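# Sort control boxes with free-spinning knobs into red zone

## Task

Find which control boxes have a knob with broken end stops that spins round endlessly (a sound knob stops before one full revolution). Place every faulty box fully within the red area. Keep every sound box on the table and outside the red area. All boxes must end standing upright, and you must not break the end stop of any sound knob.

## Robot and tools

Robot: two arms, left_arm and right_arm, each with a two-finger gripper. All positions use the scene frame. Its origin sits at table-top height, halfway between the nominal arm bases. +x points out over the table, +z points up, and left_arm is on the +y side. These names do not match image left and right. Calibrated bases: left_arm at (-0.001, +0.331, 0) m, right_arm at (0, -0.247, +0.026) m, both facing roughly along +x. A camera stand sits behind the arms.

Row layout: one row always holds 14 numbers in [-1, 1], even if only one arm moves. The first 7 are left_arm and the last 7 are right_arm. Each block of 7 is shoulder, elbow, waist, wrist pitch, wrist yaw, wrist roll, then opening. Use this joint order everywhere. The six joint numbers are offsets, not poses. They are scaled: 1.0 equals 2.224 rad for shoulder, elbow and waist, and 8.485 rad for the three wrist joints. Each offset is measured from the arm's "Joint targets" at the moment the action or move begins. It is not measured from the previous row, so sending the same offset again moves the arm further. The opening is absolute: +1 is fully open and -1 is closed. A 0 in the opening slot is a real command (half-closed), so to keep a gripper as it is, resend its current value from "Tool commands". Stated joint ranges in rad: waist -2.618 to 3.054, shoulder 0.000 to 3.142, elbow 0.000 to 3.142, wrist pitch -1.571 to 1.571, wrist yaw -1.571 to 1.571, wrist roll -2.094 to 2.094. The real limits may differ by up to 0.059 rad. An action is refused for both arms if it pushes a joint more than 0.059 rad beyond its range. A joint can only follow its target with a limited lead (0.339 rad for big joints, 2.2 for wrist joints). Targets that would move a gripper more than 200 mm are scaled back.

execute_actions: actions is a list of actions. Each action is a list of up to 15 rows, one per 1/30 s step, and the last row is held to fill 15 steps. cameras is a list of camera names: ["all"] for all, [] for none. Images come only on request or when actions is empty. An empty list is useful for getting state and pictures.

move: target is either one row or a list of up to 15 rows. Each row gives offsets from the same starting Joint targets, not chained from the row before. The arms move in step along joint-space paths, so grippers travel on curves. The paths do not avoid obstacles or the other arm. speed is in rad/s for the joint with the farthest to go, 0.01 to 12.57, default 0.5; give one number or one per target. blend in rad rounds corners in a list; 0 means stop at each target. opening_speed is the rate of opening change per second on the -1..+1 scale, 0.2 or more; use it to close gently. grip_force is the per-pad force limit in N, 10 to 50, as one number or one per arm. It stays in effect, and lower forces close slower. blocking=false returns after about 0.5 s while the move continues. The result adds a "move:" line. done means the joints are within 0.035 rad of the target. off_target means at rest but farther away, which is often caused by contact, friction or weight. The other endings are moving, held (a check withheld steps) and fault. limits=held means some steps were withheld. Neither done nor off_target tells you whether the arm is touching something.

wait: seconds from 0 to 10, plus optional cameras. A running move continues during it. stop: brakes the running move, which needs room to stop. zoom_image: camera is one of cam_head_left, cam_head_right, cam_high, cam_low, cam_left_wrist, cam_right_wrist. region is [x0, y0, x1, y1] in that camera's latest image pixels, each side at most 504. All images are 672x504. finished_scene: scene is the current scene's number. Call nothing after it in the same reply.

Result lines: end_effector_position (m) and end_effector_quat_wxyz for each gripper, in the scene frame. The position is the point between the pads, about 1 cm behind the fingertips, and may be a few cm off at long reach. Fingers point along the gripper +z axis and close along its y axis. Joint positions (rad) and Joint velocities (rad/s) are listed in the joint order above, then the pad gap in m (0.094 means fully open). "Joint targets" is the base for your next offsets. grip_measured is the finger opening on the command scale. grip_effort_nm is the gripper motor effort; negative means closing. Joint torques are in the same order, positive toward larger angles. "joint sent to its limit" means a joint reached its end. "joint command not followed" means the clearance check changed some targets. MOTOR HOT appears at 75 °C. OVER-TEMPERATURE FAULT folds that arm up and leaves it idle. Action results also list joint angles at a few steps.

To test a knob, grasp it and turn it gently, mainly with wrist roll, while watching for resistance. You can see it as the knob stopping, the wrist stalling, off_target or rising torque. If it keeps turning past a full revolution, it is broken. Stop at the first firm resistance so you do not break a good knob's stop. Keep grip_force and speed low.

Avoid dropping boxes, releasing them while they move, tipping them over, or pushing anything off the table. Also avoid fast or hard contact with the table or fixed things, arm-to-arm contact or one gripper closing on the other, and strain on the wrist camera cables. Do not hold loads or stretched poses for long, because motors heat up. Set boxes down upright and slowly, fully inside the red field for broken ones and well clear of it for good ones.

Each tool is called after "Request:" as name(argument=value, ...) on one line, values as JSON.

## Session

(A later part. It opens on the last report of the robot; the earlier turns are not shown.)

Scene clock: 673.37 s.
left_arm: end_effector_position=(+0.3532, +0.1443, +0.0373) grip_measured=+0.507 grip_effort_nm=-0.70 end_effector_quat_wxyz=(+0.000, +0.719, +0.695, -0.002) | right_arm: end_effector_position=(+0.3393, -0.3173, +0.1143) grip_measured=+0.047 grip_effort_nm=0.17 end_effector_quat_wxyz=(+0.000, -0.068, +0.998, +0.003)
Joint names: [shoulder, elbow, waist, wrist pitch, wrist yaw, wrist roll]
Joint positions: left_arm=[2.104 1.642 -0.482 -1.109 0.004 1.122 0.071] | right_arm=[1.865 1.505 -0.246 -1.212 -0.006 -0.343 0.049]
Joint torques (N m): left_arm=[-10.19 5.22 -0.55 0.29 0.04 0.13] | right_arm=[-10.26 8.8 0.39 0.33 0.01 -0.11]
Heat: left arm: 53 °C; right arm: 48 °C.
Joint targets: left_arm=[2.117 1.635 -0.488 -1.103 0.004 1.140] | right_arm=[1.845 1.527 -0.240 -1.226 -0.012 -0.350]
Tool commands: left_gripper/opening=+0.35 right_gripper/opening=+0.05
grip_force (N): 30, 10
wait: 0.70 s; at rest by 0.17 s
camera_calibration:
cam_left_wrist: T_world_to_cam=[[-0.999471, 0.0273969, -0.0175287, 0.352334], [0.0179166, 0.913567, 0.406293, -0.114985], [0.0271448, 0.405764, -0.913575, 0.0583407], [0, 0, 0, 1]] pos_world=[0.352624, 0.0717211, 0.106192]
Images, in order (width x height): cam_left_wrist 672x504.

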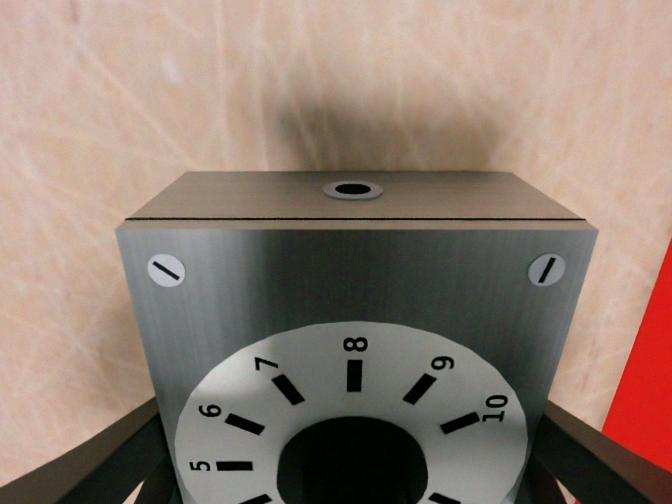

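Request:
move(target=[[-0.02428, 0.04137, 0, -0.01226, 0, 0, 0.35, 0, 0, 0, 0, 0, 0, 0.05], [-0.20818, -0.21628, -0.09622, 0.00566, 0, -0.03335, 0.35, 0, 0, 0, 0, 0, 0, 0.05]], blend=[0.02, 0], speed=[0.1, 0.3], cameras=["cam_left_wrist", "cam_high", "cam_low"])

Request:
zoom_image(camera="cam_low", region=[320, 200, 440, 320])

Scene clock: 710.43 s.
left_arm: end_effector_position=(+0.2181, +0.1460, +0.0564) grip_measured=+0.506 grip_effort_nm=-0.70 end_effector_quat_wxyz=(-0.010, +0.706, +0.708, -0.003) | right_arm: end_effector_position=(+0.3393, -0.3173, +0.1143) grip_measured=+0.047 grip_effort_nm=0.17 end_effector_quat_wxyz=(+0.000, -0.068, +0.998, +0.003)
Joint names: [shoulder, elbow, waist, wrist pitch, wrist yaw, wrist roll]
Joint positions: left_arm=[1.684 1.157 -0.698 -1.065 0.004 0.869 0.071] | right_arm=[1.865 1.505 -0.246 -1.212 -0.006 -0.343 0.049]
Joint torques (N m): left_arm=[-10.09 5.42 -0.43 0.32 0.03 -0.15] | right_arm=[-10.25 8.77 0.35 0.31 0.02 -0.13]
Heat: left arm: 51 °C; right arm: 49 °C.
Joint targets: left_arm=[1.654 1.154 -0.702 -1.055 0.004 0.857] | right_arm=[1.845 1.527 -0.240 -1.226 -0.012 -0.350]
grip_force (N): 30, 10
move: done
camera_calibration:
cam_left_wrist: T_world_to_cam=[[-0.999951, -0.00984849, -0.000871265, 0.222225], [-0.00930615, 0.907789, 0.419325, -0.115938], [-0.00333879, 0.419312, -0.907836, 0.0831292], [0, 0, 0, 1]] pos_world=[0.221413, 0.0725784, 0.124277]
Images, in order (width x height): cam_high 672x504, cam_low 672x504, cam_left_wrist 672x504.

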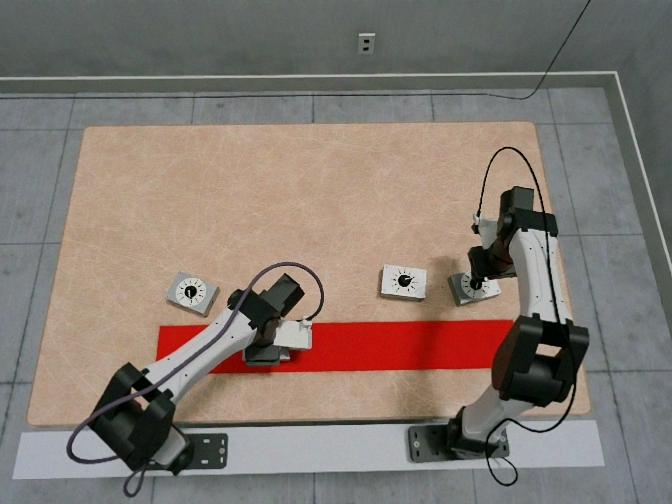

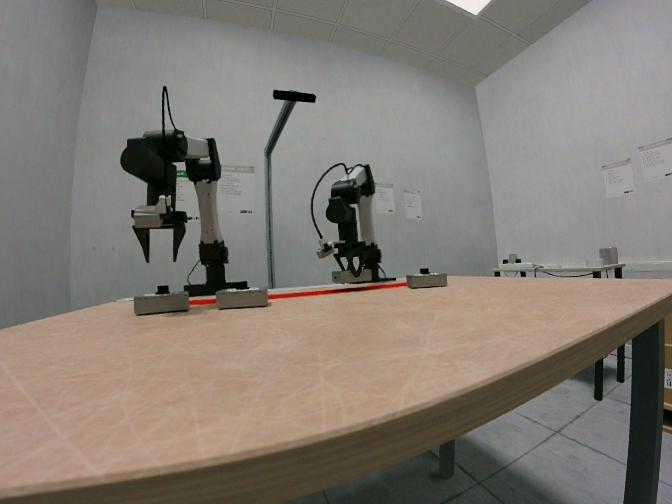

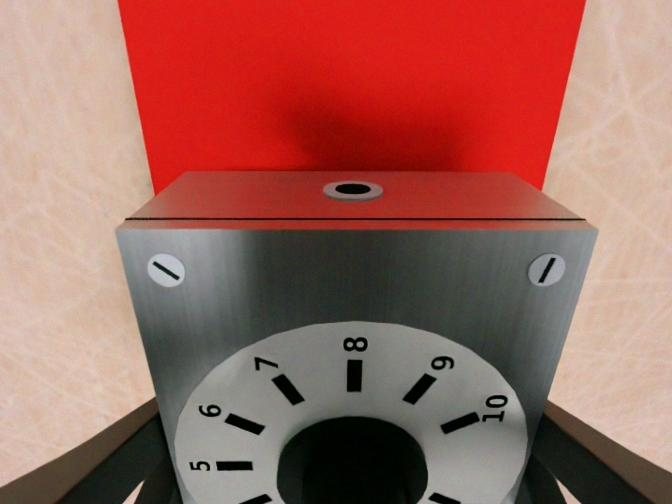

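Scaled by 4.200 from the camera's 672x504 image, which has a finer 960x720 frame.

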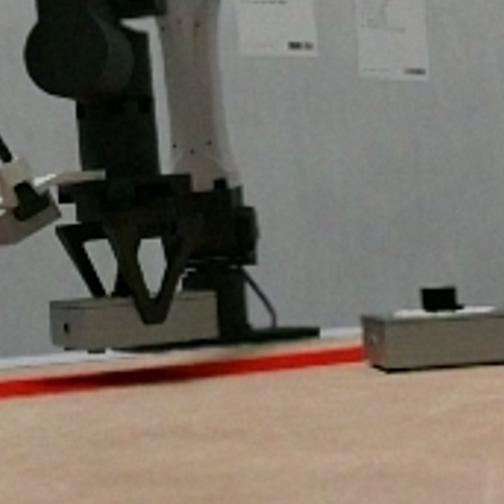

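Request:
move(target=[0.02788, -0.02248, 0, 0.00778, 0, 0, 0.35, 0, 0, 0, 0, 0, 0, 0.05], speed=0.05, cameras=["cam_left_wrist", "cam_low"])

Request:
zoom_image(camera="cam_low", region=[320, 220, 420, 320])

Scene clock: 731.03 s.
left_arm: end_effector_position=(+0.2169, +0.1471, +0.0378) grip_measured=+0.506 grip_effort_nm=-0.70 end_effector_quat_wxyz=(-0.015, +0.706, +0.708, -0.003) | right_arm: end_effector_position=(+0.3393, -0.3173, +0.1143) grip_measured=+0.047 grip_effort_nm=0.16 end_effector_quat_wxyz=(+0.000, -0.068, +0.998, +0.003)
Joint names: [shoulder, elbow, waist, wrist pitch, wrist yaw, wrist roll]
Joint positions: left_arm=[1.71 1.108 -0.698 -0.999 0.004 0.868 0.071] | right_arm=[1.865 1.505 -0.246 -1.212 -0.006 -0.343 0.049]
Joint torques (N m): left_arm=[-7.01 5.24 -0.43 0.29 0.03 -0.16] | right_arm=[-10.25 8.85 0.4 0.32 -0.01 -0.1]
Heat: left arm: 48 °C; right arm: 49 °C.
Joint targets: left_arm=[1.716 1.104 -0.702 -0.989 0.004 0.857] | right_arm=[1.845 1.527 -0.240 -1.226 -0.012 -0.350]
grip_force (N): 30, 10
move: done
camera_calibration:
cam_left_wrist: T_world_to_cam=[[-0.999927, -0.0106627, 0.00575889, 0.220792], [-0.00720966, 0.905391, 0.424518, -0.109387], [-0.00974054, 0.424445, -0.905401, 0.0662746], [0, 0, 0, 1]] pos_world=[0.220633, 0.0732622, 0.10517]
Images, in order (width x height): cam_low 672x504, cam_left_wrist 672x504.

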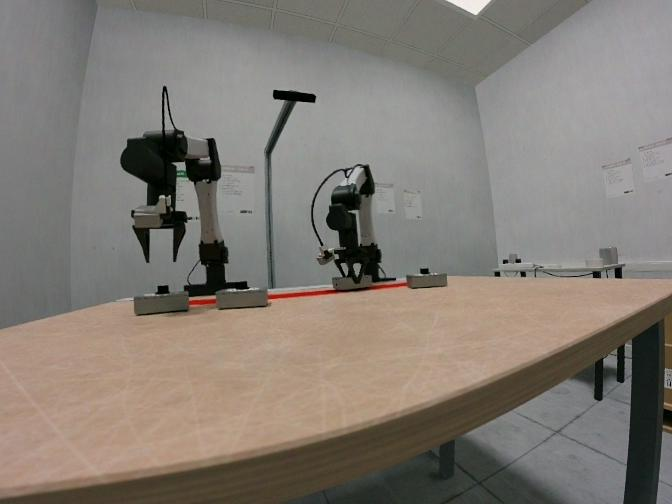

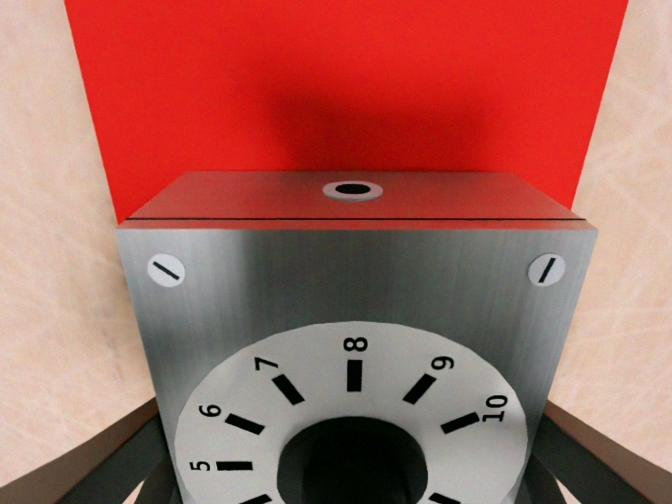

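Scaled by 5.040 from the camera's 672x504 image, which has a finer 960x720 frame.

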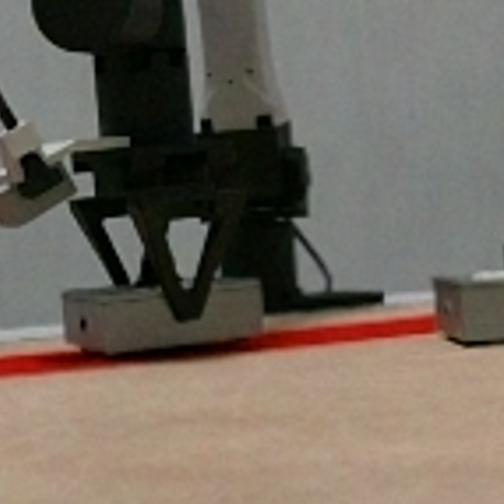

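Request:
move(target=[0.00098, -0.00262, 0, 0.00094, 0, 0, 0.35, 0, 0, 0, 0, 0, 0, 0.05], speed=0.02)

Request:
move(target=[0.00074, -0.00197, 0, 0.00071, 0, 0, 0.35, 0, 0, 0, 0, 0, 0, 0.05], speed=0.02, cameras=["cam_left_wrist", "cam_low"])

Request:
zoom_image(camera="cam_low", region=[320, 220, 420, 320])

Scene clock: 743.27 s.
left_arm: end_effector_position=(+0.2170, +0.1470, +0.0364) grip_measured=+0.506 grip_effort_nm=-0.70 end_effector_quat_wxyz=(-0.014, +0.706, +0.708, -0.003) | right_arm: end_effector_position=(+0.3393, -0.3173, +0.1143) grip_measured=+0.047 grip_effort_nm=0.17 end_effector_quat_wxyz=(+0.000, -0.068, +0.998, +0.003)
Joint names: [shoulder, elbow, waist, wrist pitch, wrist yaw, wrist roll]
Joint positions: left_arm=[1.71 1.102 -0.698 -0.99 0.004 0.868 0.071] | right_arm=[1.865 1.505 -0.246 -1.212 -0.006 -0.343 0.049]
Joint torques (N m): left_arm=[-6.83 5.23 -0.43 0.29 0.03 -0.16] | right_arm=[-10.18 8.84 0.35 0.33 0.01 -0.11]
Heat: left arm: 47 °C; right arm: 49 °C.
Joint targets: left_arm=[1.718 1.098 -0.702 -0.981 0.004 0.857] | right_arm=[1.845 1.527 -0.240 -1.226 -0.012 -0.350]
grip_force (N): 30, 10
move: done

Scene clock: 743.97 s.
left_arm: end_effector_position=(+0.2180, +0.1461, +0.0364) grip_measured=+0.506 grip_effort_nm=-0.70 end_effector_quat_wxyz=(-0.011, +0.706, +0.708, -0.003) | right_arm: end_effector_position=(+0.3393, -0.3173, +0.1143) grip_measured=+0.047 grip_effort_nm=0.16 end_effector_quat_wxyz=(+0.000, -0.068, +0.998, +0.003)
Joint names: [shoulder, elbow, waist, wrist pitch, wrist yaw, wrist roll]
Joint positions: left_arm=[1.71 1.102 -0.698 -0.985 0.004 0.868 0.071] | right_arm=[1.865 1.505 -0.246 -1.212 -0.006 -0.343 0.049]
Joint torques (N m): left_arm=[-6.69 4.89 -0.43 0.3 0.03 -0.16] | right_arm=[-10.3 8.85 0.42 0.32 0.01 -0.11]
Heat: left arm: 47 °C; right arm: 49 °C.
Joint targets: left_arm=[1.720 1.094 -0.702 -0.975 0.004 0.857] | right_arm=[1.845 1.527 -0.240 -1.226 -0.012 -0.350]
grip_force (N): 30, 10
move: done
camera_calibration:
cam_left_wrist: T_world_to_cam=[[-0.999943, -0.0106382, -0.000360015, 0.222213], [-0.0098068, 0.907593, 0.419737, -0.107517], [-0.00413848, 0.419716, -0.907646, 0.0649678], [0, 0, 0, 1]] pos_world=[0.221415, 0.0726772, 0.104176]
Images, in order (width x height): cam_low 672x504, cam_left_wrist 672x504.

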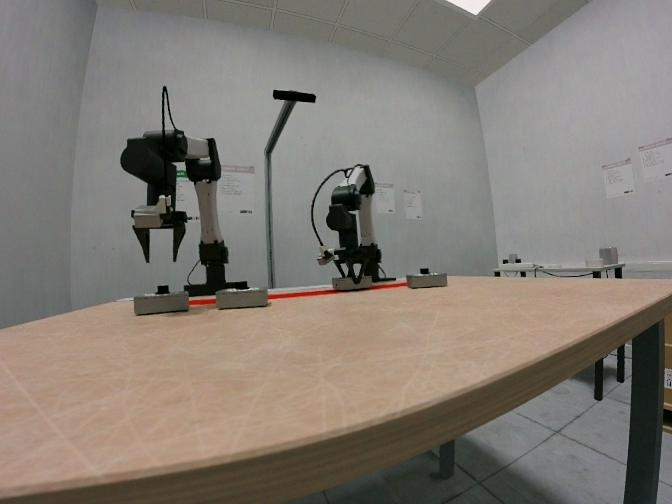

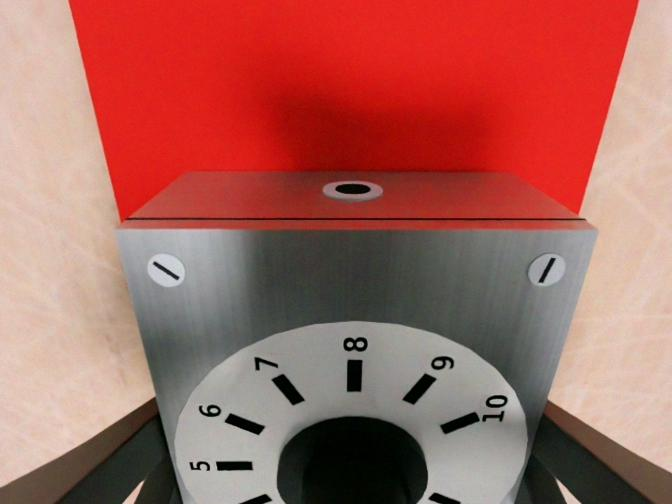

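Scaled by 5.040 from the camera's 672x504 image, which has a finer 960x720 frame.

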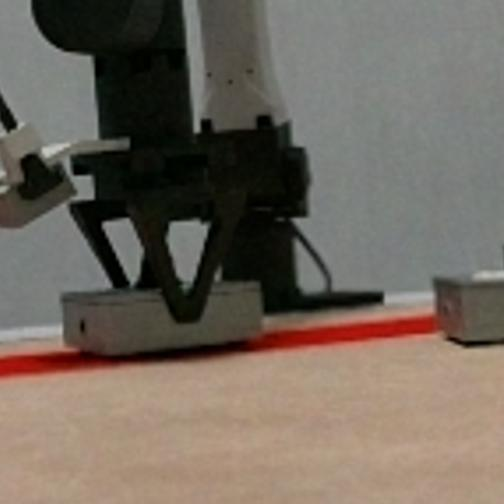

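Request:
move(target=[0.00123, -0.00328, 0, 0.00118, 0, 0, 0.35, 0, 0, 0, 0, 0, 0, 0.05], speed=0.02)

Request:
move(target=[0.00074, -0.00197, 0, 0.00071, 0, 0, 0.35, 0, 0, 0, 0, 0, 0, 0.05], speed=0.02, cameras=["cam_left_wrist"])

Scene clock: 751.03 s.
left_arm: end_effector_position=(+0.2173, +0.1467, +0.0349) grip_measured=+0.506 grip_effort_nm=-0.70 end_effector_quat_wxyz=(-0.012, +0.706, +0.708, -0.003) | right_arm: end_effector_position=(+0.3393, -0.3173, +0.1143) grip_measured=+0.047 grip_effort_nm=0.17 end_effector_quat_wxyz=(+0.000, -0.068, +0.998, +0.003)
Joint names: [shoulder, elbow, waist, wrist pitch, wrist yaw, wrist roll]
Joint positions: left_arm=[1.711 1.097 -0.698 -0.982 0.004 0.868 0.071] | right_arm=[1.865 1.505 -0.246 -1.212 -0.006 -0.343 0.049]
Joint torques (N m): left_arm=[-6.58 4.64 -0.43 0.37 0.03 -0.16] | right_arm=[-10.18 8.77 0.35 0.32 0.01 -0.12]
Heat: left arm: 47 °C; right arm: 50 °C.
Joint targets: left_arm=[1.722 1.086 -0.702 -0.965 0.004 0.857] | right_arm=[1.845 1.527 -0.240 -1.226 -0.012 -0.350]
grip_force (N): 30, 10
move: done

Scene clock: 751.73 s.
left_arm: end_effector_position=(+0.2173, +0.1467, +0.0346) grip_measured=+0.506 grip_effort_nm=-0.70 end_effector_quat_wxyz=(-0.012, +0.706, +0.708, -0.003) | right_arm: end_effector_position=(+0.3393, -0.3173, +0.1143) grip_measured=+0.047 grip_effort_nm=0.17 end_effector_quat_wxyz=(+0.000, -0.068, +0.998, +0.003)
Joint names: [shoulder, elbow, waist, wrist pitch, wrist yaw, wrist roll]
Joint positions: left_arm=[1.711 1.096 -0.698 -0.981 0.004 0.868 0.071] | right_arm=[1.865 1.505 -0.246 -1.212 -0.006 -0.343 0.049]
Joint torques (N m): left_arm=[-6.45 4.41 -0.42 0.43 0.03 -0.16] | right_arm=[-10.22 8.8 0.44 0.33 0.01 -0.1]
Heat: left arm: 47 °C; right arm: 50 °C.
Joint targets: left_arm=[1.724 1.082 -0.702 -0.959 0.004 0.857] | right_arm=[1.845 1.527 -0.240 -1.226 -0.012 -0.350]
grip_force (N): 30, 10
move: done
camera_calibration:
cam_left_wrist: T_world_to_cam=[[-0.999942, -0.0106232, 0.00172344, 0.221408], [-0.00890783, 0.906843, 0.421375, -0.107394], [-0.00603922, 0.421335, -0.906885, 0.0632967], [0, 0, 0, 1]] pos_world=[0.220821, 0.073072, 0.102274]
Images, in order (width x height): cam_left_wrist 672x504.

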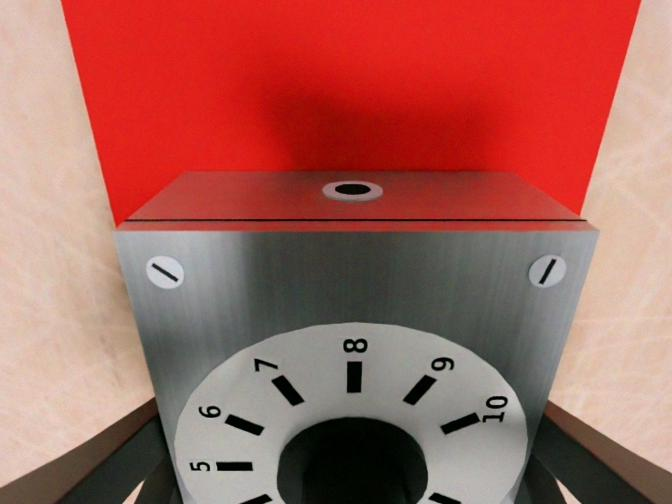

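Request:
move(target=[[-0.00197, 0.00525, 0, -0.0019, 0, 0, 0.35, 0, 0, 0, 0, 0, 0, 0.05], [-0.00197, 0.00525, 0, -0.0019, 0, 0, 1, 0, 0, 0, 0, 0, 0, 0.05], [-0.04766, 0.13264, 0, -0.0409, 0, 0, 1, 0, 0, 0, 0, 0, 0, 0.05]], speed=[0.05, 0.05, 0.3], opening_speed=0.6, grip_force=[50, 10], cameras=["cam_left_wrist"])

Request:
move(target=[-0.11376, -0.10836, 0.42806, -0.00212, 0, -0.101, 1, 0.03237, 0.02473, 0.21358, -0.00165, 0, -0.15109, 0.05], speed=0.6, cameras=["cam_right_wrist", "cam_high", "cam_low"])

Request:
zoom_image(camera="cam_right_wrist", region=[160, 160, 520, 460])

Request:
zoom_image(camera="cam_high", region=[140, 240, 340, 390])

Scene clock: 784.20 s.
left_arm: end_effector_position=(+0.2198, +0.1446, +0.1196) grip_measured=+0.998 grip_effort_nm=0.05 end_effector_quat_wxyz=(-0.001, +0.706, +0.708, -0.002) | right_arm: end_effector_position=(+0.3393, -0.3173, +0.1143) grip_measured=+0.047 grip_effort_nm=0.17 end_effector_quat_wxyz=(+0.000, -0.068, +0.998, +0.003)
Joint names: [shoulder, elbow, waist, wrist pitch, wrist yaw, wrist roll]
Joint positions: left_arm=[1.636 1.359 -0.698 -1.295 0.004 0.868 0.094] | right_arm=[1.865 1.505 -0.246 -1.212 -0.006 -0.343 0.049]
Joint torques (N m): left_arm=[-8.79 7.39 -0.42 0.13 0.03 -0.16] | right_arm=[-10.21 8.77 0.36 0.32 0 -0.09]
Heat: left arm: 44 °C; right arm: 50 °C.
Joint targets: left_arm=[1.618 1.377 -0.702 -1.306 0.004 0.857] | right_arm=[1.845 1.527 -0.240 -1.226 -0.012 -0.350]
grip_force (N): 50, 10
move: done
camera_calibration:
cam_left_wrist: T_world_to_cam=[[-0.999812, -0.0110522, -0.0159572, 0.225932], [-0.0165972, 0.913044, 0.407524, -0.13888], [0.0100656, 0.407712, -0.913055, 0.140505], [0, 0, 0, 1]] pos_world=[0.22217, 0.0720152, 0.188491]
Images, in order (width x height): cam_left_wrist 672x504.

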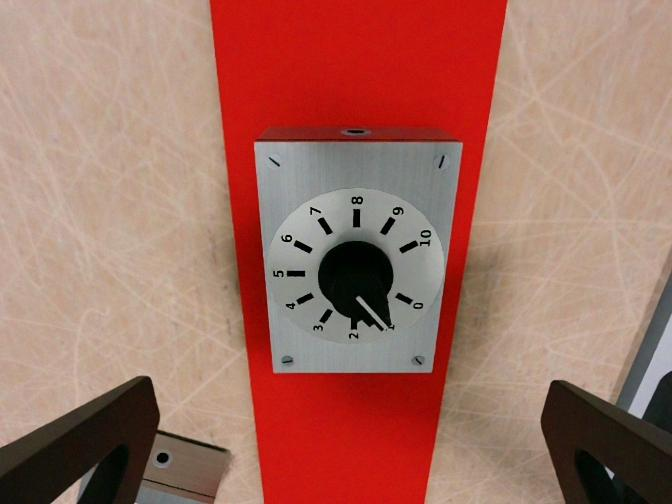

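Scene clock: 787.17 s.
left_arm: end_effector_position=(+0.2202, +0.3856, +0.1259) grip_measured=+0.999 grip_effort_nm=0.04 end_effector_quat_wxyz=(+0.010, -0.116, +0.993, -0.001) | right_arm: end_effector_position=(+0.3430, -0.1506, +0.1143) grip_measured=+0.047 grip_effort_nm=0.16 end_effector_quat_wxyz=(-0.001, +0.812, -0.583, -0.003)
Joint names: [shoulder, elbow, waist, wrist pitch, wrist yaw, wrist roll]
Joint positions: left_arm=[1.382 1.146 0.247 -1.315 0.004 0.014 0.094] | right_arm=[1.903 1.556 0.232 -1.225 -0.006 -1.624 0.049]
Joint torques (N m): left_arm=[-6.39 5.24 0.2 0.22 -0.02 -0.17] | right_arm=[-7.5 9.1 0.1 0.24 -0.04 -0.11]
Heat: left arm: 44 °C; right arm: 50 °C.
Joint targets: left_arm=[1.365 1.136 0.250 -1.324 0.004 0.000] | right_arm=[1.917 1.582 0.235 -1.240 -0.012 -1.633]
grip_force (N): 50, 10
move: done
camera_calibration:
cam_right_wrist: T_world_to_cam=[[0.950582, 0.310351, 0.008776, -0.279861], [0.276683, -0.859606, 0.429562, -0.23807], [0.140859, -0.405906, -0.902995, 0.0817211], [0, 0, 0, 1]] pos_world=[0.32039, -0.0846202, 0.178516]
Images, in order (width x height): cam_high 672x504, cam_low 672x504, cam_right_wrist 672x504.

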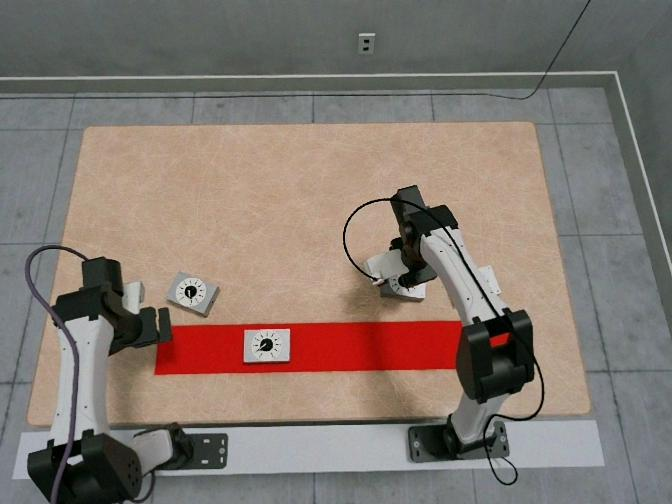

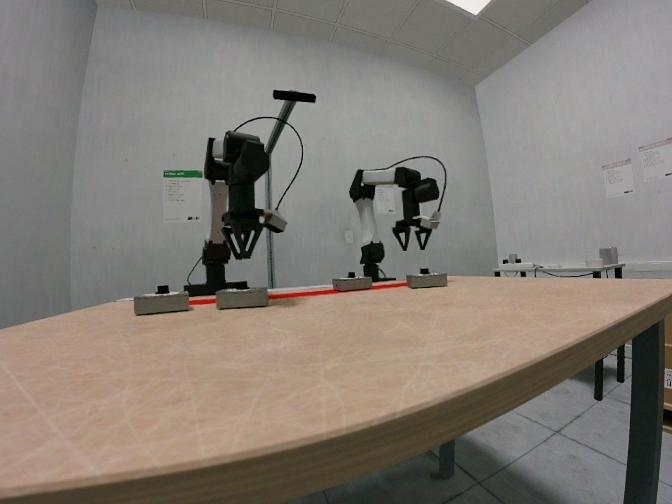

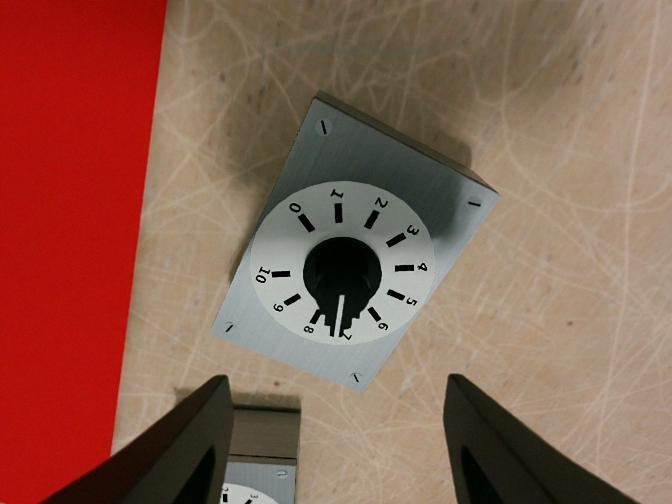

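Scaled by 1.400 from the camera's 672x504 image, which has a finer 960x720 frame.

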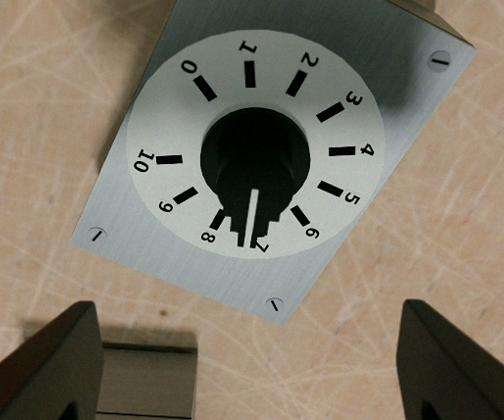

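Scaled by 2.520 from the camera's 672x504 image, which has a finer 960x720 frame.

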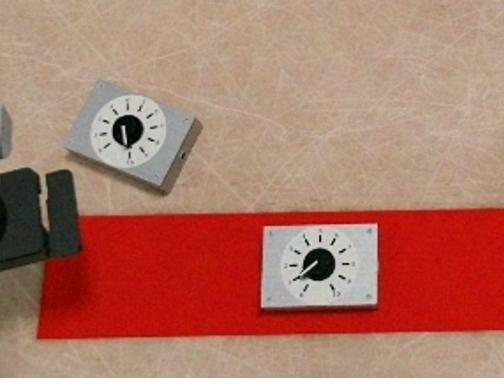

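Request:
move(target=[0, 0, 0, 0, 0, 0, 1, 0.02428, -0.08723, -0.0009, 0.02846, 0, 0, 0.05], speed=0.2, cameras=["cam_right_wrist", "cam_low"])

Request:
zoom_image(camera="cam_right_wrist", region=[200, 204, 500, 504])

Request:
zoom_image(camera="cam_low", region=[180, 190, 330, 320])

Scene clock: 817.27 s.
left_arm: end_effector_position=(+0.2202, +0.3856, +0.1259) grip_measured=+0.999 grip_effort_nm=0.04 end_effector_quat_wxyz=(+0.010, -0.116, +0.993, -0.001) | right_arm: end_effector_position=(+0.3456, -0.1499, +0.0569) grip_measured=+0.047 grip_effort_nm=0.16 end_effector_quat_wxyz=(-0.001, +0.812, -0.583, -0.002)
Joint names: [shoulder, elbow, waist, wrist pitch, wrist yaw, wrist roll]
Joint positions: left_arm=[1.382 1.146 0.247 -1.315 0.004 0.013 0.094] | right_arm=[1.959 1.4 0.232 -1.012 -0.006 -1.625 0.049]
Joint torques (N m): left_arm=[-6.39 5.23 0.2 0.22 -0.01 -0.19] | right_arm=[-8.12 5.42 -0.08 0.52 -0.03 -0.11]
Heat: left arm: 42 °C; right arm: 48 °C.
Joint targets: left_arm=[1.365 1.136 0.250 -1.324 0.004 0.000] | right_arm=[1.971 1.388 0.233 -0.999 -0.012 -1.633]
grip_force (N): 50, 10
move: done
camera_calibration:
cam_right_wrist: T_world_to_cam=[[0.950339, 0.311069, 0.00957317, -0.281909], [0.277006, -0.859494, 0.429578, -0.2136], [0.141857, -0.405593, -0.902979, 0.0295223], [0, 0, 0, 1]] pos_world=[0.32289, -0.0839209, 0.121115]
Images, in order (width x height): cam_low 672x504, cam_right_wrist 672x504.

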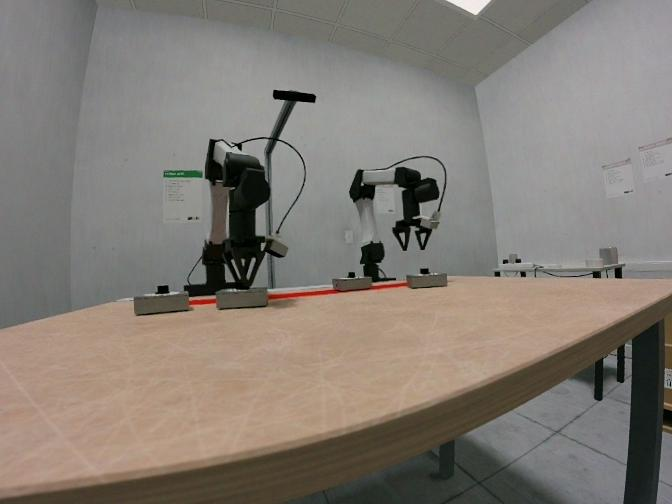

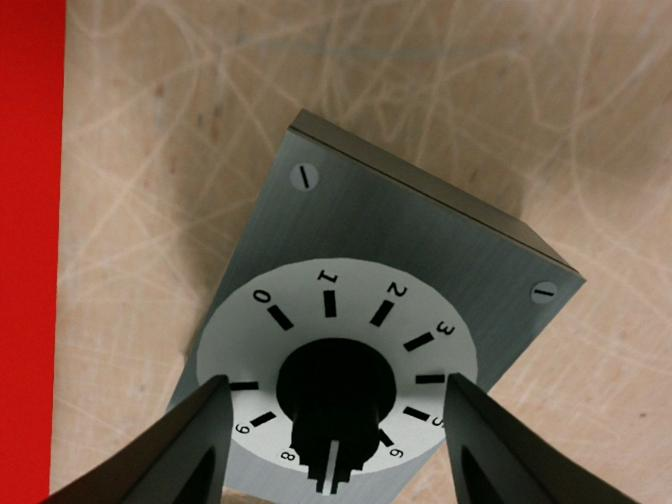

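Scaled by 1.680 from the camera's 672x504 image, which has a finer 960x720 frame.

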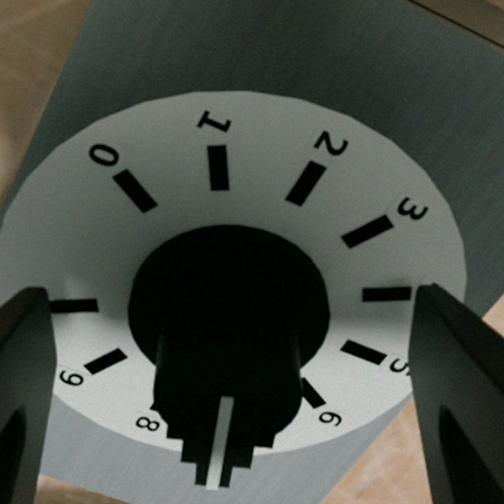

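Scaled by 3.360 from the camera's 672x504 image, which has a finer 960x720 frame.

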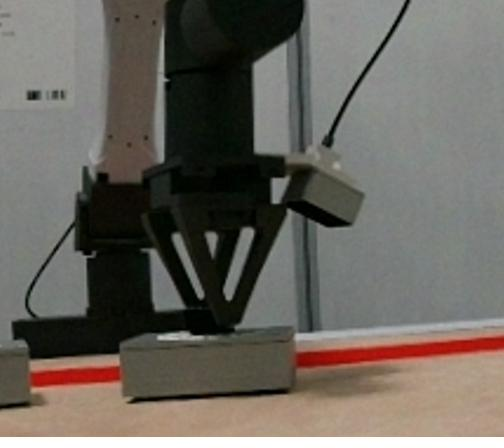

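Request:
move(target=[0, 0, 0, 0, 0, 0, 1, 0, 0, -0.0063, 0, 0, 0, 0.05], speed=0.1)

Request:
move(target=[0, 0, 0, 0, 0, 0, 1, 0, 0, 0, 0, 0, 0, -0.65], speed=1.0)

Request:
wait(seconds=3.5, cameras=["cam_right_wrist"])

Request:
zoom_image(camera="cam_right_wrist", region=[200, 204, 500, 504])

Scene clock: 827.90 s.
left_arm: end_effector_position=(+0.2202, +0.3856, +0.1259) grip_measured=+0.999 grip_effort_nm=0.04 end_effector_quat_wxyz=(+0.010, -0.116, +0.993, -0.001) | right_arm: end_effector_position=(+0.3465, -0.1522, +0.0569) grip_measured=+0.047 grip_effort_nm=0.16 end_effector_quat_wxyz=(-0.002, +0.810, -0.586, -0.002)
Joint names: [shoulder, elbow, waist, wrist pitch, wrist yaw, wrist roll]
Joint positions: left_arm=[1.382 1.146 0.247 -1.315 0.004 0.013 0.094] | right_arm=[1.959 1.4 0.225 -1.012 -0.006 -1.625 0.049]
Joint torques (N m): left_arm=[-6.37 5.23 0.21 0.22 -0.01 -0.18] | right_arm=[-7.86 5.35 -0.75 0.54 -0.05 -0.1]
Heat: left arm: 41 °C; right arm: 48 °C.
Joint targets: left_arm=[1.365 1.136 0.250 -1.324 0.004 0.000] | right_arm=[1.971 1.388 0.219 -0.998 -0.012 -1.633]
grip_force (N): 50, 10
move: done

Scene clock: 832.90 s.
left_arm: end_effector_position=(+0.2202, +0.3856, +0.1259) grip_measured=+0.999 grip_effort_nm=0.04 end_effector_quat_wxyz=(+0.010, -0.116, +0.993, -0.001) | right_arm: end_effector_position=(+0.3465, -0.1522, +0.0569) grip_measured=-0.394 grip_effort_nm=-0.16 end_effector_quat_wxyz=(-0.002, +0.810, -0.586, -0.002)
Joint names: [shoulder, elbow, waist, wrist pitch, wrist yaw, wrist roll]
Joint positions: left_arm=[1.382 1.146 0.247 -1.315 0.004 0.013 0.094] | right_arm=[1.959 1.4 0.225 -1.012 -0.006 -1.625 0.028]
Joint velocities: left_arm=[within noise] | right_arm=[0.012 -0.042 0.002 0.007 -0.066 -0.007 -0.005]
Joint torques (N m): left_arm=[-6.38 5.23 0.2 0.22 -0.01 -0.19] | right_arm=[-7.97 5.33 -0.68 0.57 -0.04 -0.1]
Heat: left arm: 41 °C; right arm: 48 °C.
Joint targets: left_arm=[1.365 1.136 0.250 -1.324 0.004 0.000] | right_arm=[1.971 1.388 0.219 -0.998 -0.012 -1.633]
grip_force (N): 50, 10
move: moving (right_arm; no rest 5 s after the path's end)

Scene clock: 836.40 s.
left_arm: end_effector_position=(+0.2202, +0.3856, +0.1259) grip_measured=+0.999 grip_effort_nm=0.04 end_effector_quat_wxyz=(+0.010, -0.116, +0.993, -0.001) | right_arm: end_effector_position=(+0.3464, -0.1522, +0.0569) grip_measured=-0.598 grip_effort_nm=-0.29 end_effector_quat_wxyz=(-0.002, +0.810, -0.586, -0.002)
Joint names: [shoulder, elbow, waist, wrist pitch, wrist yaw, wrist roll]
Joint positions: left_arm=[1.382 1.146 0.247 -1.315 0.004 0.013 0.094] | right_arm=[1.959 1.4 0.225 -1.012 -0.006 -1.625 0.019]
Joint torques (N m): left_arm=[-6.39 5.23 0.2 0.22 -0.02 -0.19] | right_arm=[-7.92 5.38 -0.75 0.54 -0.05 -0.11]
Heat: left arm: 41 °C; right arm: 48 °C.
Joint targets: left_arm=[1.365 1.136 0.250 -1.324 0.004 0.000] | right_arm=[1.971 1.388 0.219 -0.999 -0.012 -1.633]
Tool commands: left_gripper/opening=+1.0 right_gripper/opening=-0.65
grip_force (N): 50, 10
wait: 3.50 s; at rest by 2.37 s
camera_calibration:
cam_right_wrist: T_world_to_cam=[[0.952425, 0.30461, 0.00999832, -0.283645], [0.270996, -0.861423, 0.429548, -0.214032], [0.139457, -0.406403, -0.902989, 0.0291713], [0, 0, 0, 1]] pos_world=[0.324084, -0.0861154, 0.121114]
Images, in order (width x height): cam_right_wrist 672x504.

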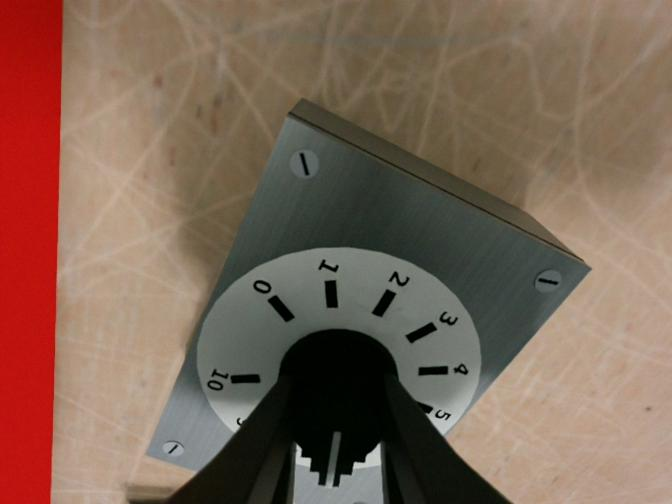

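Scaled by 1.680 from the camera's 672x504 image, which has a finer 960x720 frame.

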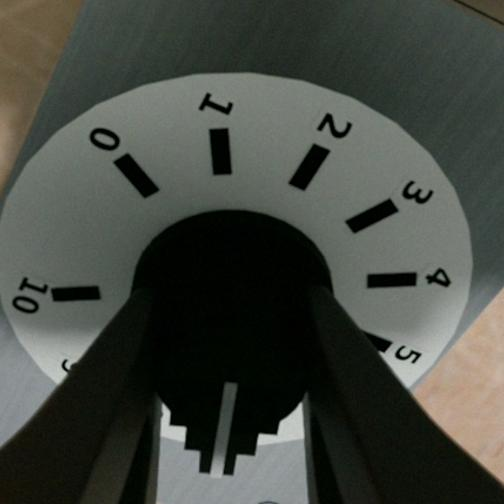

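Request:
move(target=[0, 0, 0, 0, 0, 0, 1, 0, 0, 0, 0, 0, 0.14732, -0.65], speed=0.4)

Request:
move(target=[0, 0, 0, 0, 0, 0, 1, 0, 0, 0, 0, 0, 0.0354, -0.65], speed=0.2, cameras=["cam_right_wrist"])

Request:
zoom_image(camera="cam_right_wrist", region=[200, 204, 500, 504])

Scene clock: 854.20 s.
left_arm: end_effector_position=(+0.2202, +0.3856, +0.1259) grip_measured=+0.999 grip_effort_nm=0.04 end_effector_quat_wxyz=(+0.010, -0.116, +0.993, -0.001) | right_arm: end_effector_position=(+0.3463, -0.1523, +0.0569) grip_measured=-0.599 grip_effort_nm=-0.29 end_effector_quat_wxyz=(+0.000, -0.322, +0.947, +0.003)
Joint names: [shoulder, elbow, waist, wrist pitch, wrist yaw, wrist roll]
Joint positions: left_arm=[1.382 1.146 0.247 -1.315 0.004 0.013 0.094] | right_arm=[1.959 1.4 0.225 -1.012 -0.006 -0.391 0.019]
Joint torques (N m): left_arm=[-6.38 5.23 0.21 0.22 -0.02 -0.18] | right_arm=[-8.06 5.48 -0.72 0.6 0.01 0.07]
Heat: left arm: 40 °C; right arm: 48 °C.
Joint targets: left_arm=[1.365 1.136 0.250 -1.324 0.004 0.000] | right_arm=[1.971 1.388 0.219 -0.999 -0.012 -0.382]
grip_force (N): 50, 10
move: done

Scene clock: 856.33 s.
left_arm: end_effector_position=(+0.2202, +0.3856, +0.1259) grip_measured=+0.999 grip_effort_nm=0.04 end_effector_quat_wxyz=(+0.010, -0.116, +0.993, -0.001) | right_arm: end_effector_position=(+0.3463, -0.1523, +0.0569) grip_measured=-0.599 grip_effort_nm=-0.29 end_effector_quat_wxyz=(-0.001, -0.177, +0.984, +0.003)
Joint names: [shoulder, elbow, waist, wrist pitch, wrist yaw, wrist roll]
Joint positions: left_arm=[1.382 1.146 0.247 -1.315 0.004 0.013 0.094] | right_arm=[1.959 1.4 0.225 -1.012 -0.006 -0.09 0.019]
Joint torques (N m): left_arm=[-6.38 5.23 0.21 0.22 -0.02 -0.19] | right_arm=[-8.03 5.5 -0.77 0.61 0.02 0.07]
Heat: left arm: 40 °C; right arm: 48 °C.
Joint targets: left_arm=[1.365 1.136 0.250 -1.324 0.004 0.000] | right_arm=[1.971 1.388 0.219 -0.999 -0.012 -0.082]
grip_force (N): 50, 10
move: done
camera_calibration:
cam_right_wrist: T_world_to_cam=[[0.338824, -0.940839, 0.00450372, -0.260413], [-0.84776, -0.30322, 0.435155, 0.258038], [-0.408045, -0.151259, -0.900344, 0.257498], [0, 0, 0, 1]] pos_world=[0.412059, -0.127815, 0.120723]
Images, in order (width x height): cam_right_wrist 672x504.

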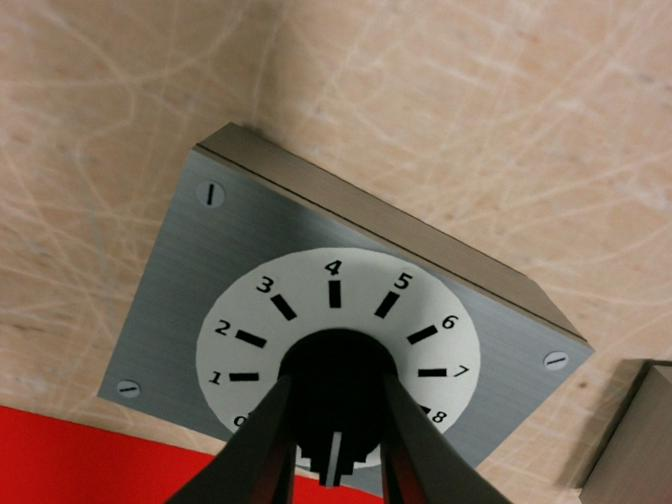

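Scaled by 1.680 from the camera's 672x504 image, which has a finer 960x720 frame.

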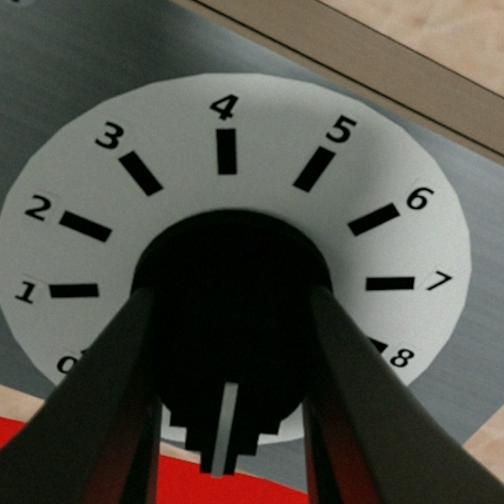

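Request:
move(target=[0, 0, 0, 0, 0, 0, 1, 0, 0, 0, 0, 0, 0.0354, -0.65], speed=0.2, cameras=["cam_right_wrist"])

Request:
zoom_image(camera="cam_right_wrist", region=[200, 204, 500, 504])

Scene clock: 866.40 s.
left_arm: end_effector_position=(+0.2202, +0.3856, +0.1259) grip_measured=+0.999 grip_effort_nm=0.04 end_effector_quat_wxyz=(+0.010, -0.116, +0.993, -0.001) | right_arm: end_effector_position=(+0.3463, -0.1522, +0.0569) grip_measured=-0.599 grip_effort_nm=-0.29 end_effector_quat_wxyz=(-0.001, -0.027, +1.000, +0.003)
Joint names: [shoulder, elbow, waist, wrist pitch, wrist yaw, wrist roll]
Joint positions: left_arm=[1.382 1.146 0.247 -1.315 0.004 0.013 0.094] | right_arm=[1.959 1.4 0.225 -1.012 -0.006 0.21 0.019]
Joint torques (N m): left_arm=[-6.38 5.23 0.2 0.22 -0.01 -0.19] | right_arm=[-7.99 5.42 -0.76 0.62 0.02 0.06]
Heat: left arm: 40 °C; right arm: 47 °C.
Joint targets: left_arm=[1.365 1.136 0.250 -1.324 0.004 0.000] | right_arm=[1.971 1.388 0.219 -0.999 -0.012 0.218]
grip_force (N): 50, 10
move: done
camera_calibration:
cam_right_wrist: T_world_to_cam=[[0.0454703, -0.998955, 0.00451893, -0.167627], [-0.898753, -0.0389337, 0.436722, 0.315858], [-0.43609, -0.0239193, -0.899585, 0.286475], [0, 0, 0, 1]] pos_world=[0.416429, -0.148302, 0.120524]
Images, in order (width x height): cam_right_wrist 672x504.

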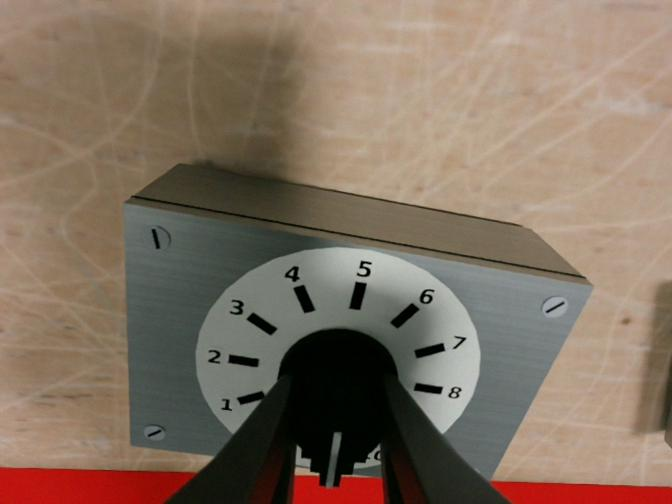

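Scaled by 1.680 from the camera's 672x504 image, which has a finer 960x720 frame.

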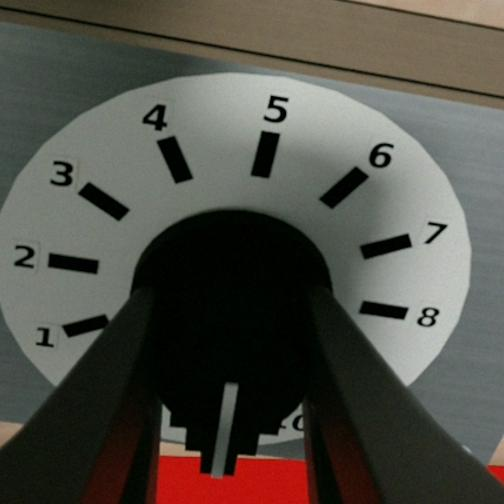

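Request:
move(target=[0, 0, 0, 0, 0, 0, 1, 0, 0, 0, 0, 0, 0.11786, -0.65], speed=0.3, cameras=["cam_right_wrist"])

Request:
zoom_image(camera="cam_right_wrist", region=[200, 204, 500, 504])

Scene clock: 879.70 s.
left_arm: end_effector_position=(+0.2202, +0.3856, +0.1259) grip_measured=+0.999 grip_effort_nm=0.04 end_effector_quat_wxyz=(+0.010, -0.116, +0.993, -0.001) | right_arm: end_effector_position=(+0.3462, -0.1521, +0.0569) grip_measured=-0.599 grip_effort_nm=-0.29 end_effector_quat_wxyz=(-0.003, +0.455, +0.890, +0.002)
Joint names: [shoulder, elbow, waist, wrist pitch, wrist yaw, wrist roll]
Joint positions: left_arm=[1.382 1.146 0.247 -1.315 0.004 0.013 0.094] | right_arm=[1.959 1.4 0.225 -1.012 -0.006 1.21 0.019]
Joint torques (N m): left_arm=[-6.38 5.23 0.2 0.22 -0.02 -0.18] | right_arm=[-8.02 5.38 -0.76 0.54 0.08 0.1]
Heat: left arm: 40 °C; right arm: 47 °C.
Joint targets: left_arm=[1.365 1.136 0.250 -1.324 0.004 0.000] | right_arm=[1.971 1.388 0.219 -0.999 -0.012 1.218]
grip_force (N): 50, 10
move: done
camera_calibration:
cam_right_wrist: T_world_to_cam=[[-0.815888, -0.578141, 0.00891674, 0.194478], [-0.515863, 0.734793, 0.440413, 0.300709], [-0.261173, 0.354728, -0.897751, 0.283477], [0, 0, 0, 1]] pos_world=[0.387834, -0.209081, 0.120322]
Images, in order (width x height): cam_right_wrist 672x504.

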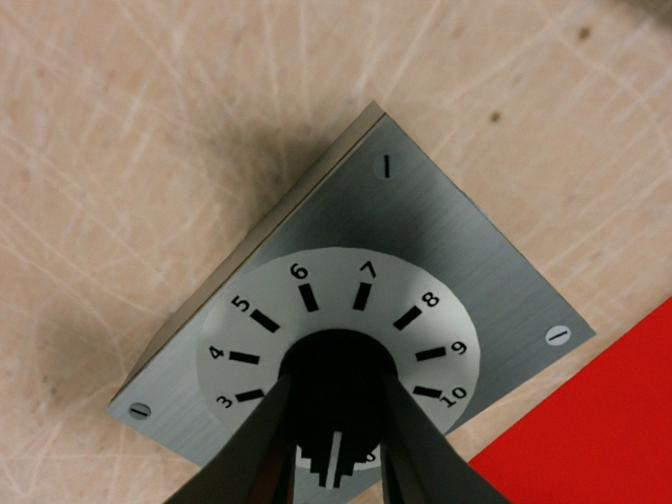

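Scaled by 1.680 from the camera's 672x504 image, which has a finer 960x720 frame.

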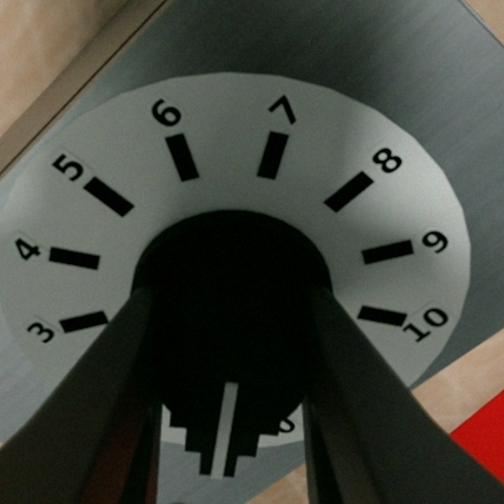

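Request:
move(target=[[0, 0, 0, 0, 0, 0, 1, 0, 0, 0, 0, 0, 0, 0.05], [0, 0, 0, 0, 0, 0, 1, -0.03305, 0.07554, 0, -0.02404, 0, 0, 0.05], [0, 0, 0, 0, 0, 0, 1, -0.03305, 0.07554, 0, -0.02404, 0, -0.28285, 1]], blend=[0, 0.03, 0], speed=[0.3, 0.3, 0.9], grip_force=50, cameras=["cam_right_wrist", "cam_high"])

Request:
zoom_image(camera="cam_high", region=[340, 230, 540, 380])

Scene clock: 914.47 s.
left_arm: end_effector_position=(+0.2202, +0.3856, +0.1259) grip_measured=+0.999 grip_effort_nm=0.04 end_effector_quat_wxyz=(+0.010, -0.116, +0.993, -0.001) | right_arm: end_effector_position=(+0.3460, -0.1522, +0.1039) grip_measured=+0.997 grip_effort_nm=0.16 end_effector_quat_wxyz=(+0.000, -0.659, +0.752, +0.003)
Joint names: [shoulder, elbow, waist, wrist pitch, wrist yaw, wrist roll]
Joint positions: left_arm=[1.382 1.146 0.247 -1.315 0.004 0.013 0.094] | right_arm=[1.918 1.535 0.225 -1.19 -0.006 -1.174 0.094]
Joint velocities: left_arm=[within noise] | right_arm=[0.012 0.002 -0.027 0.154 -0.007 -0.022 -0.001]
Joint torques (N m): left_arm=[-6.39 5.23 0.2 0.22 -0.02 -0.19] | right_arm=[-10.74 8.68 -0.73 0.3 -0.01 -0.1]
Heat: left arm: 40 °C; right arm: 49 °C.
Joint targets: left_arm=[1.365 1.136 0.250 -1.324 0.004 0.000] | right_arm=[1.898 1.556 0.219 -1.203 -0.012 -1.182]
move: done
camera_calibration:
cam_right_wrist: T_world_to_cam=[[0.989997, -0.140981, 0.00545675, -0.364076], [-0.129592, -0.893369, 0.43023, -0.10041], [-0.0557792, -0.426633, -0.902703, 0.136073], [0, 0, 0, 1]] pos_world=[0.355012, -0.0829783, 0.168019]
Images, in order (width x height): cam_high 672x504, cam_right_wrist 672x504.

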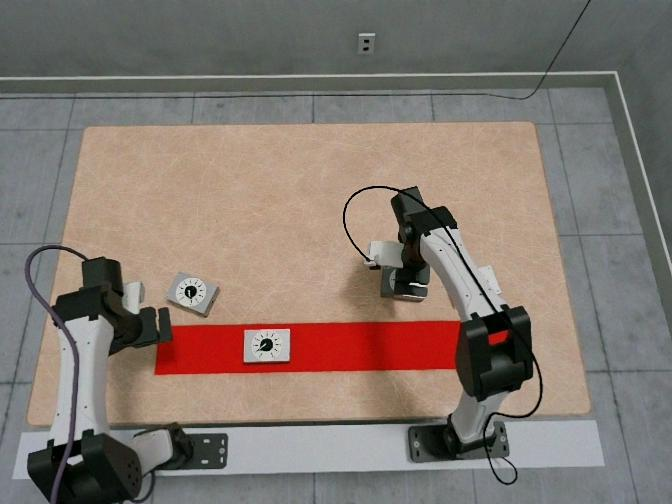

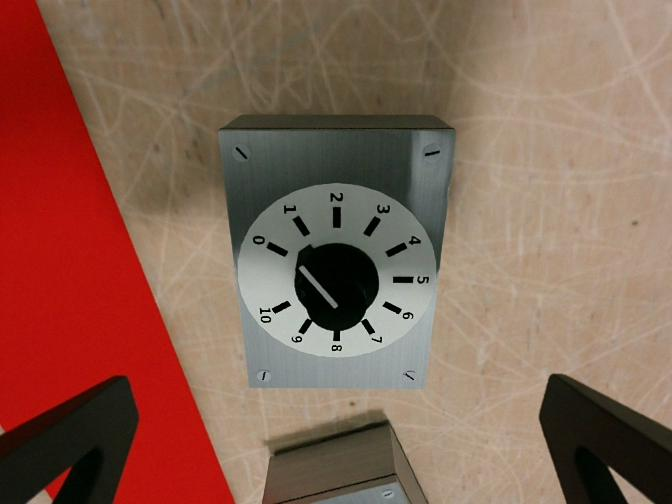

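Scaled by 2.520 from the camera's 672x504 image, which has a finer 960x720 frame.

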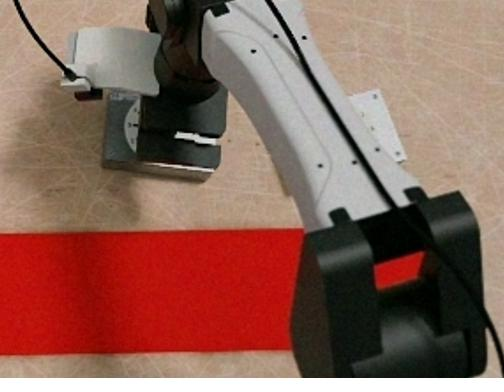

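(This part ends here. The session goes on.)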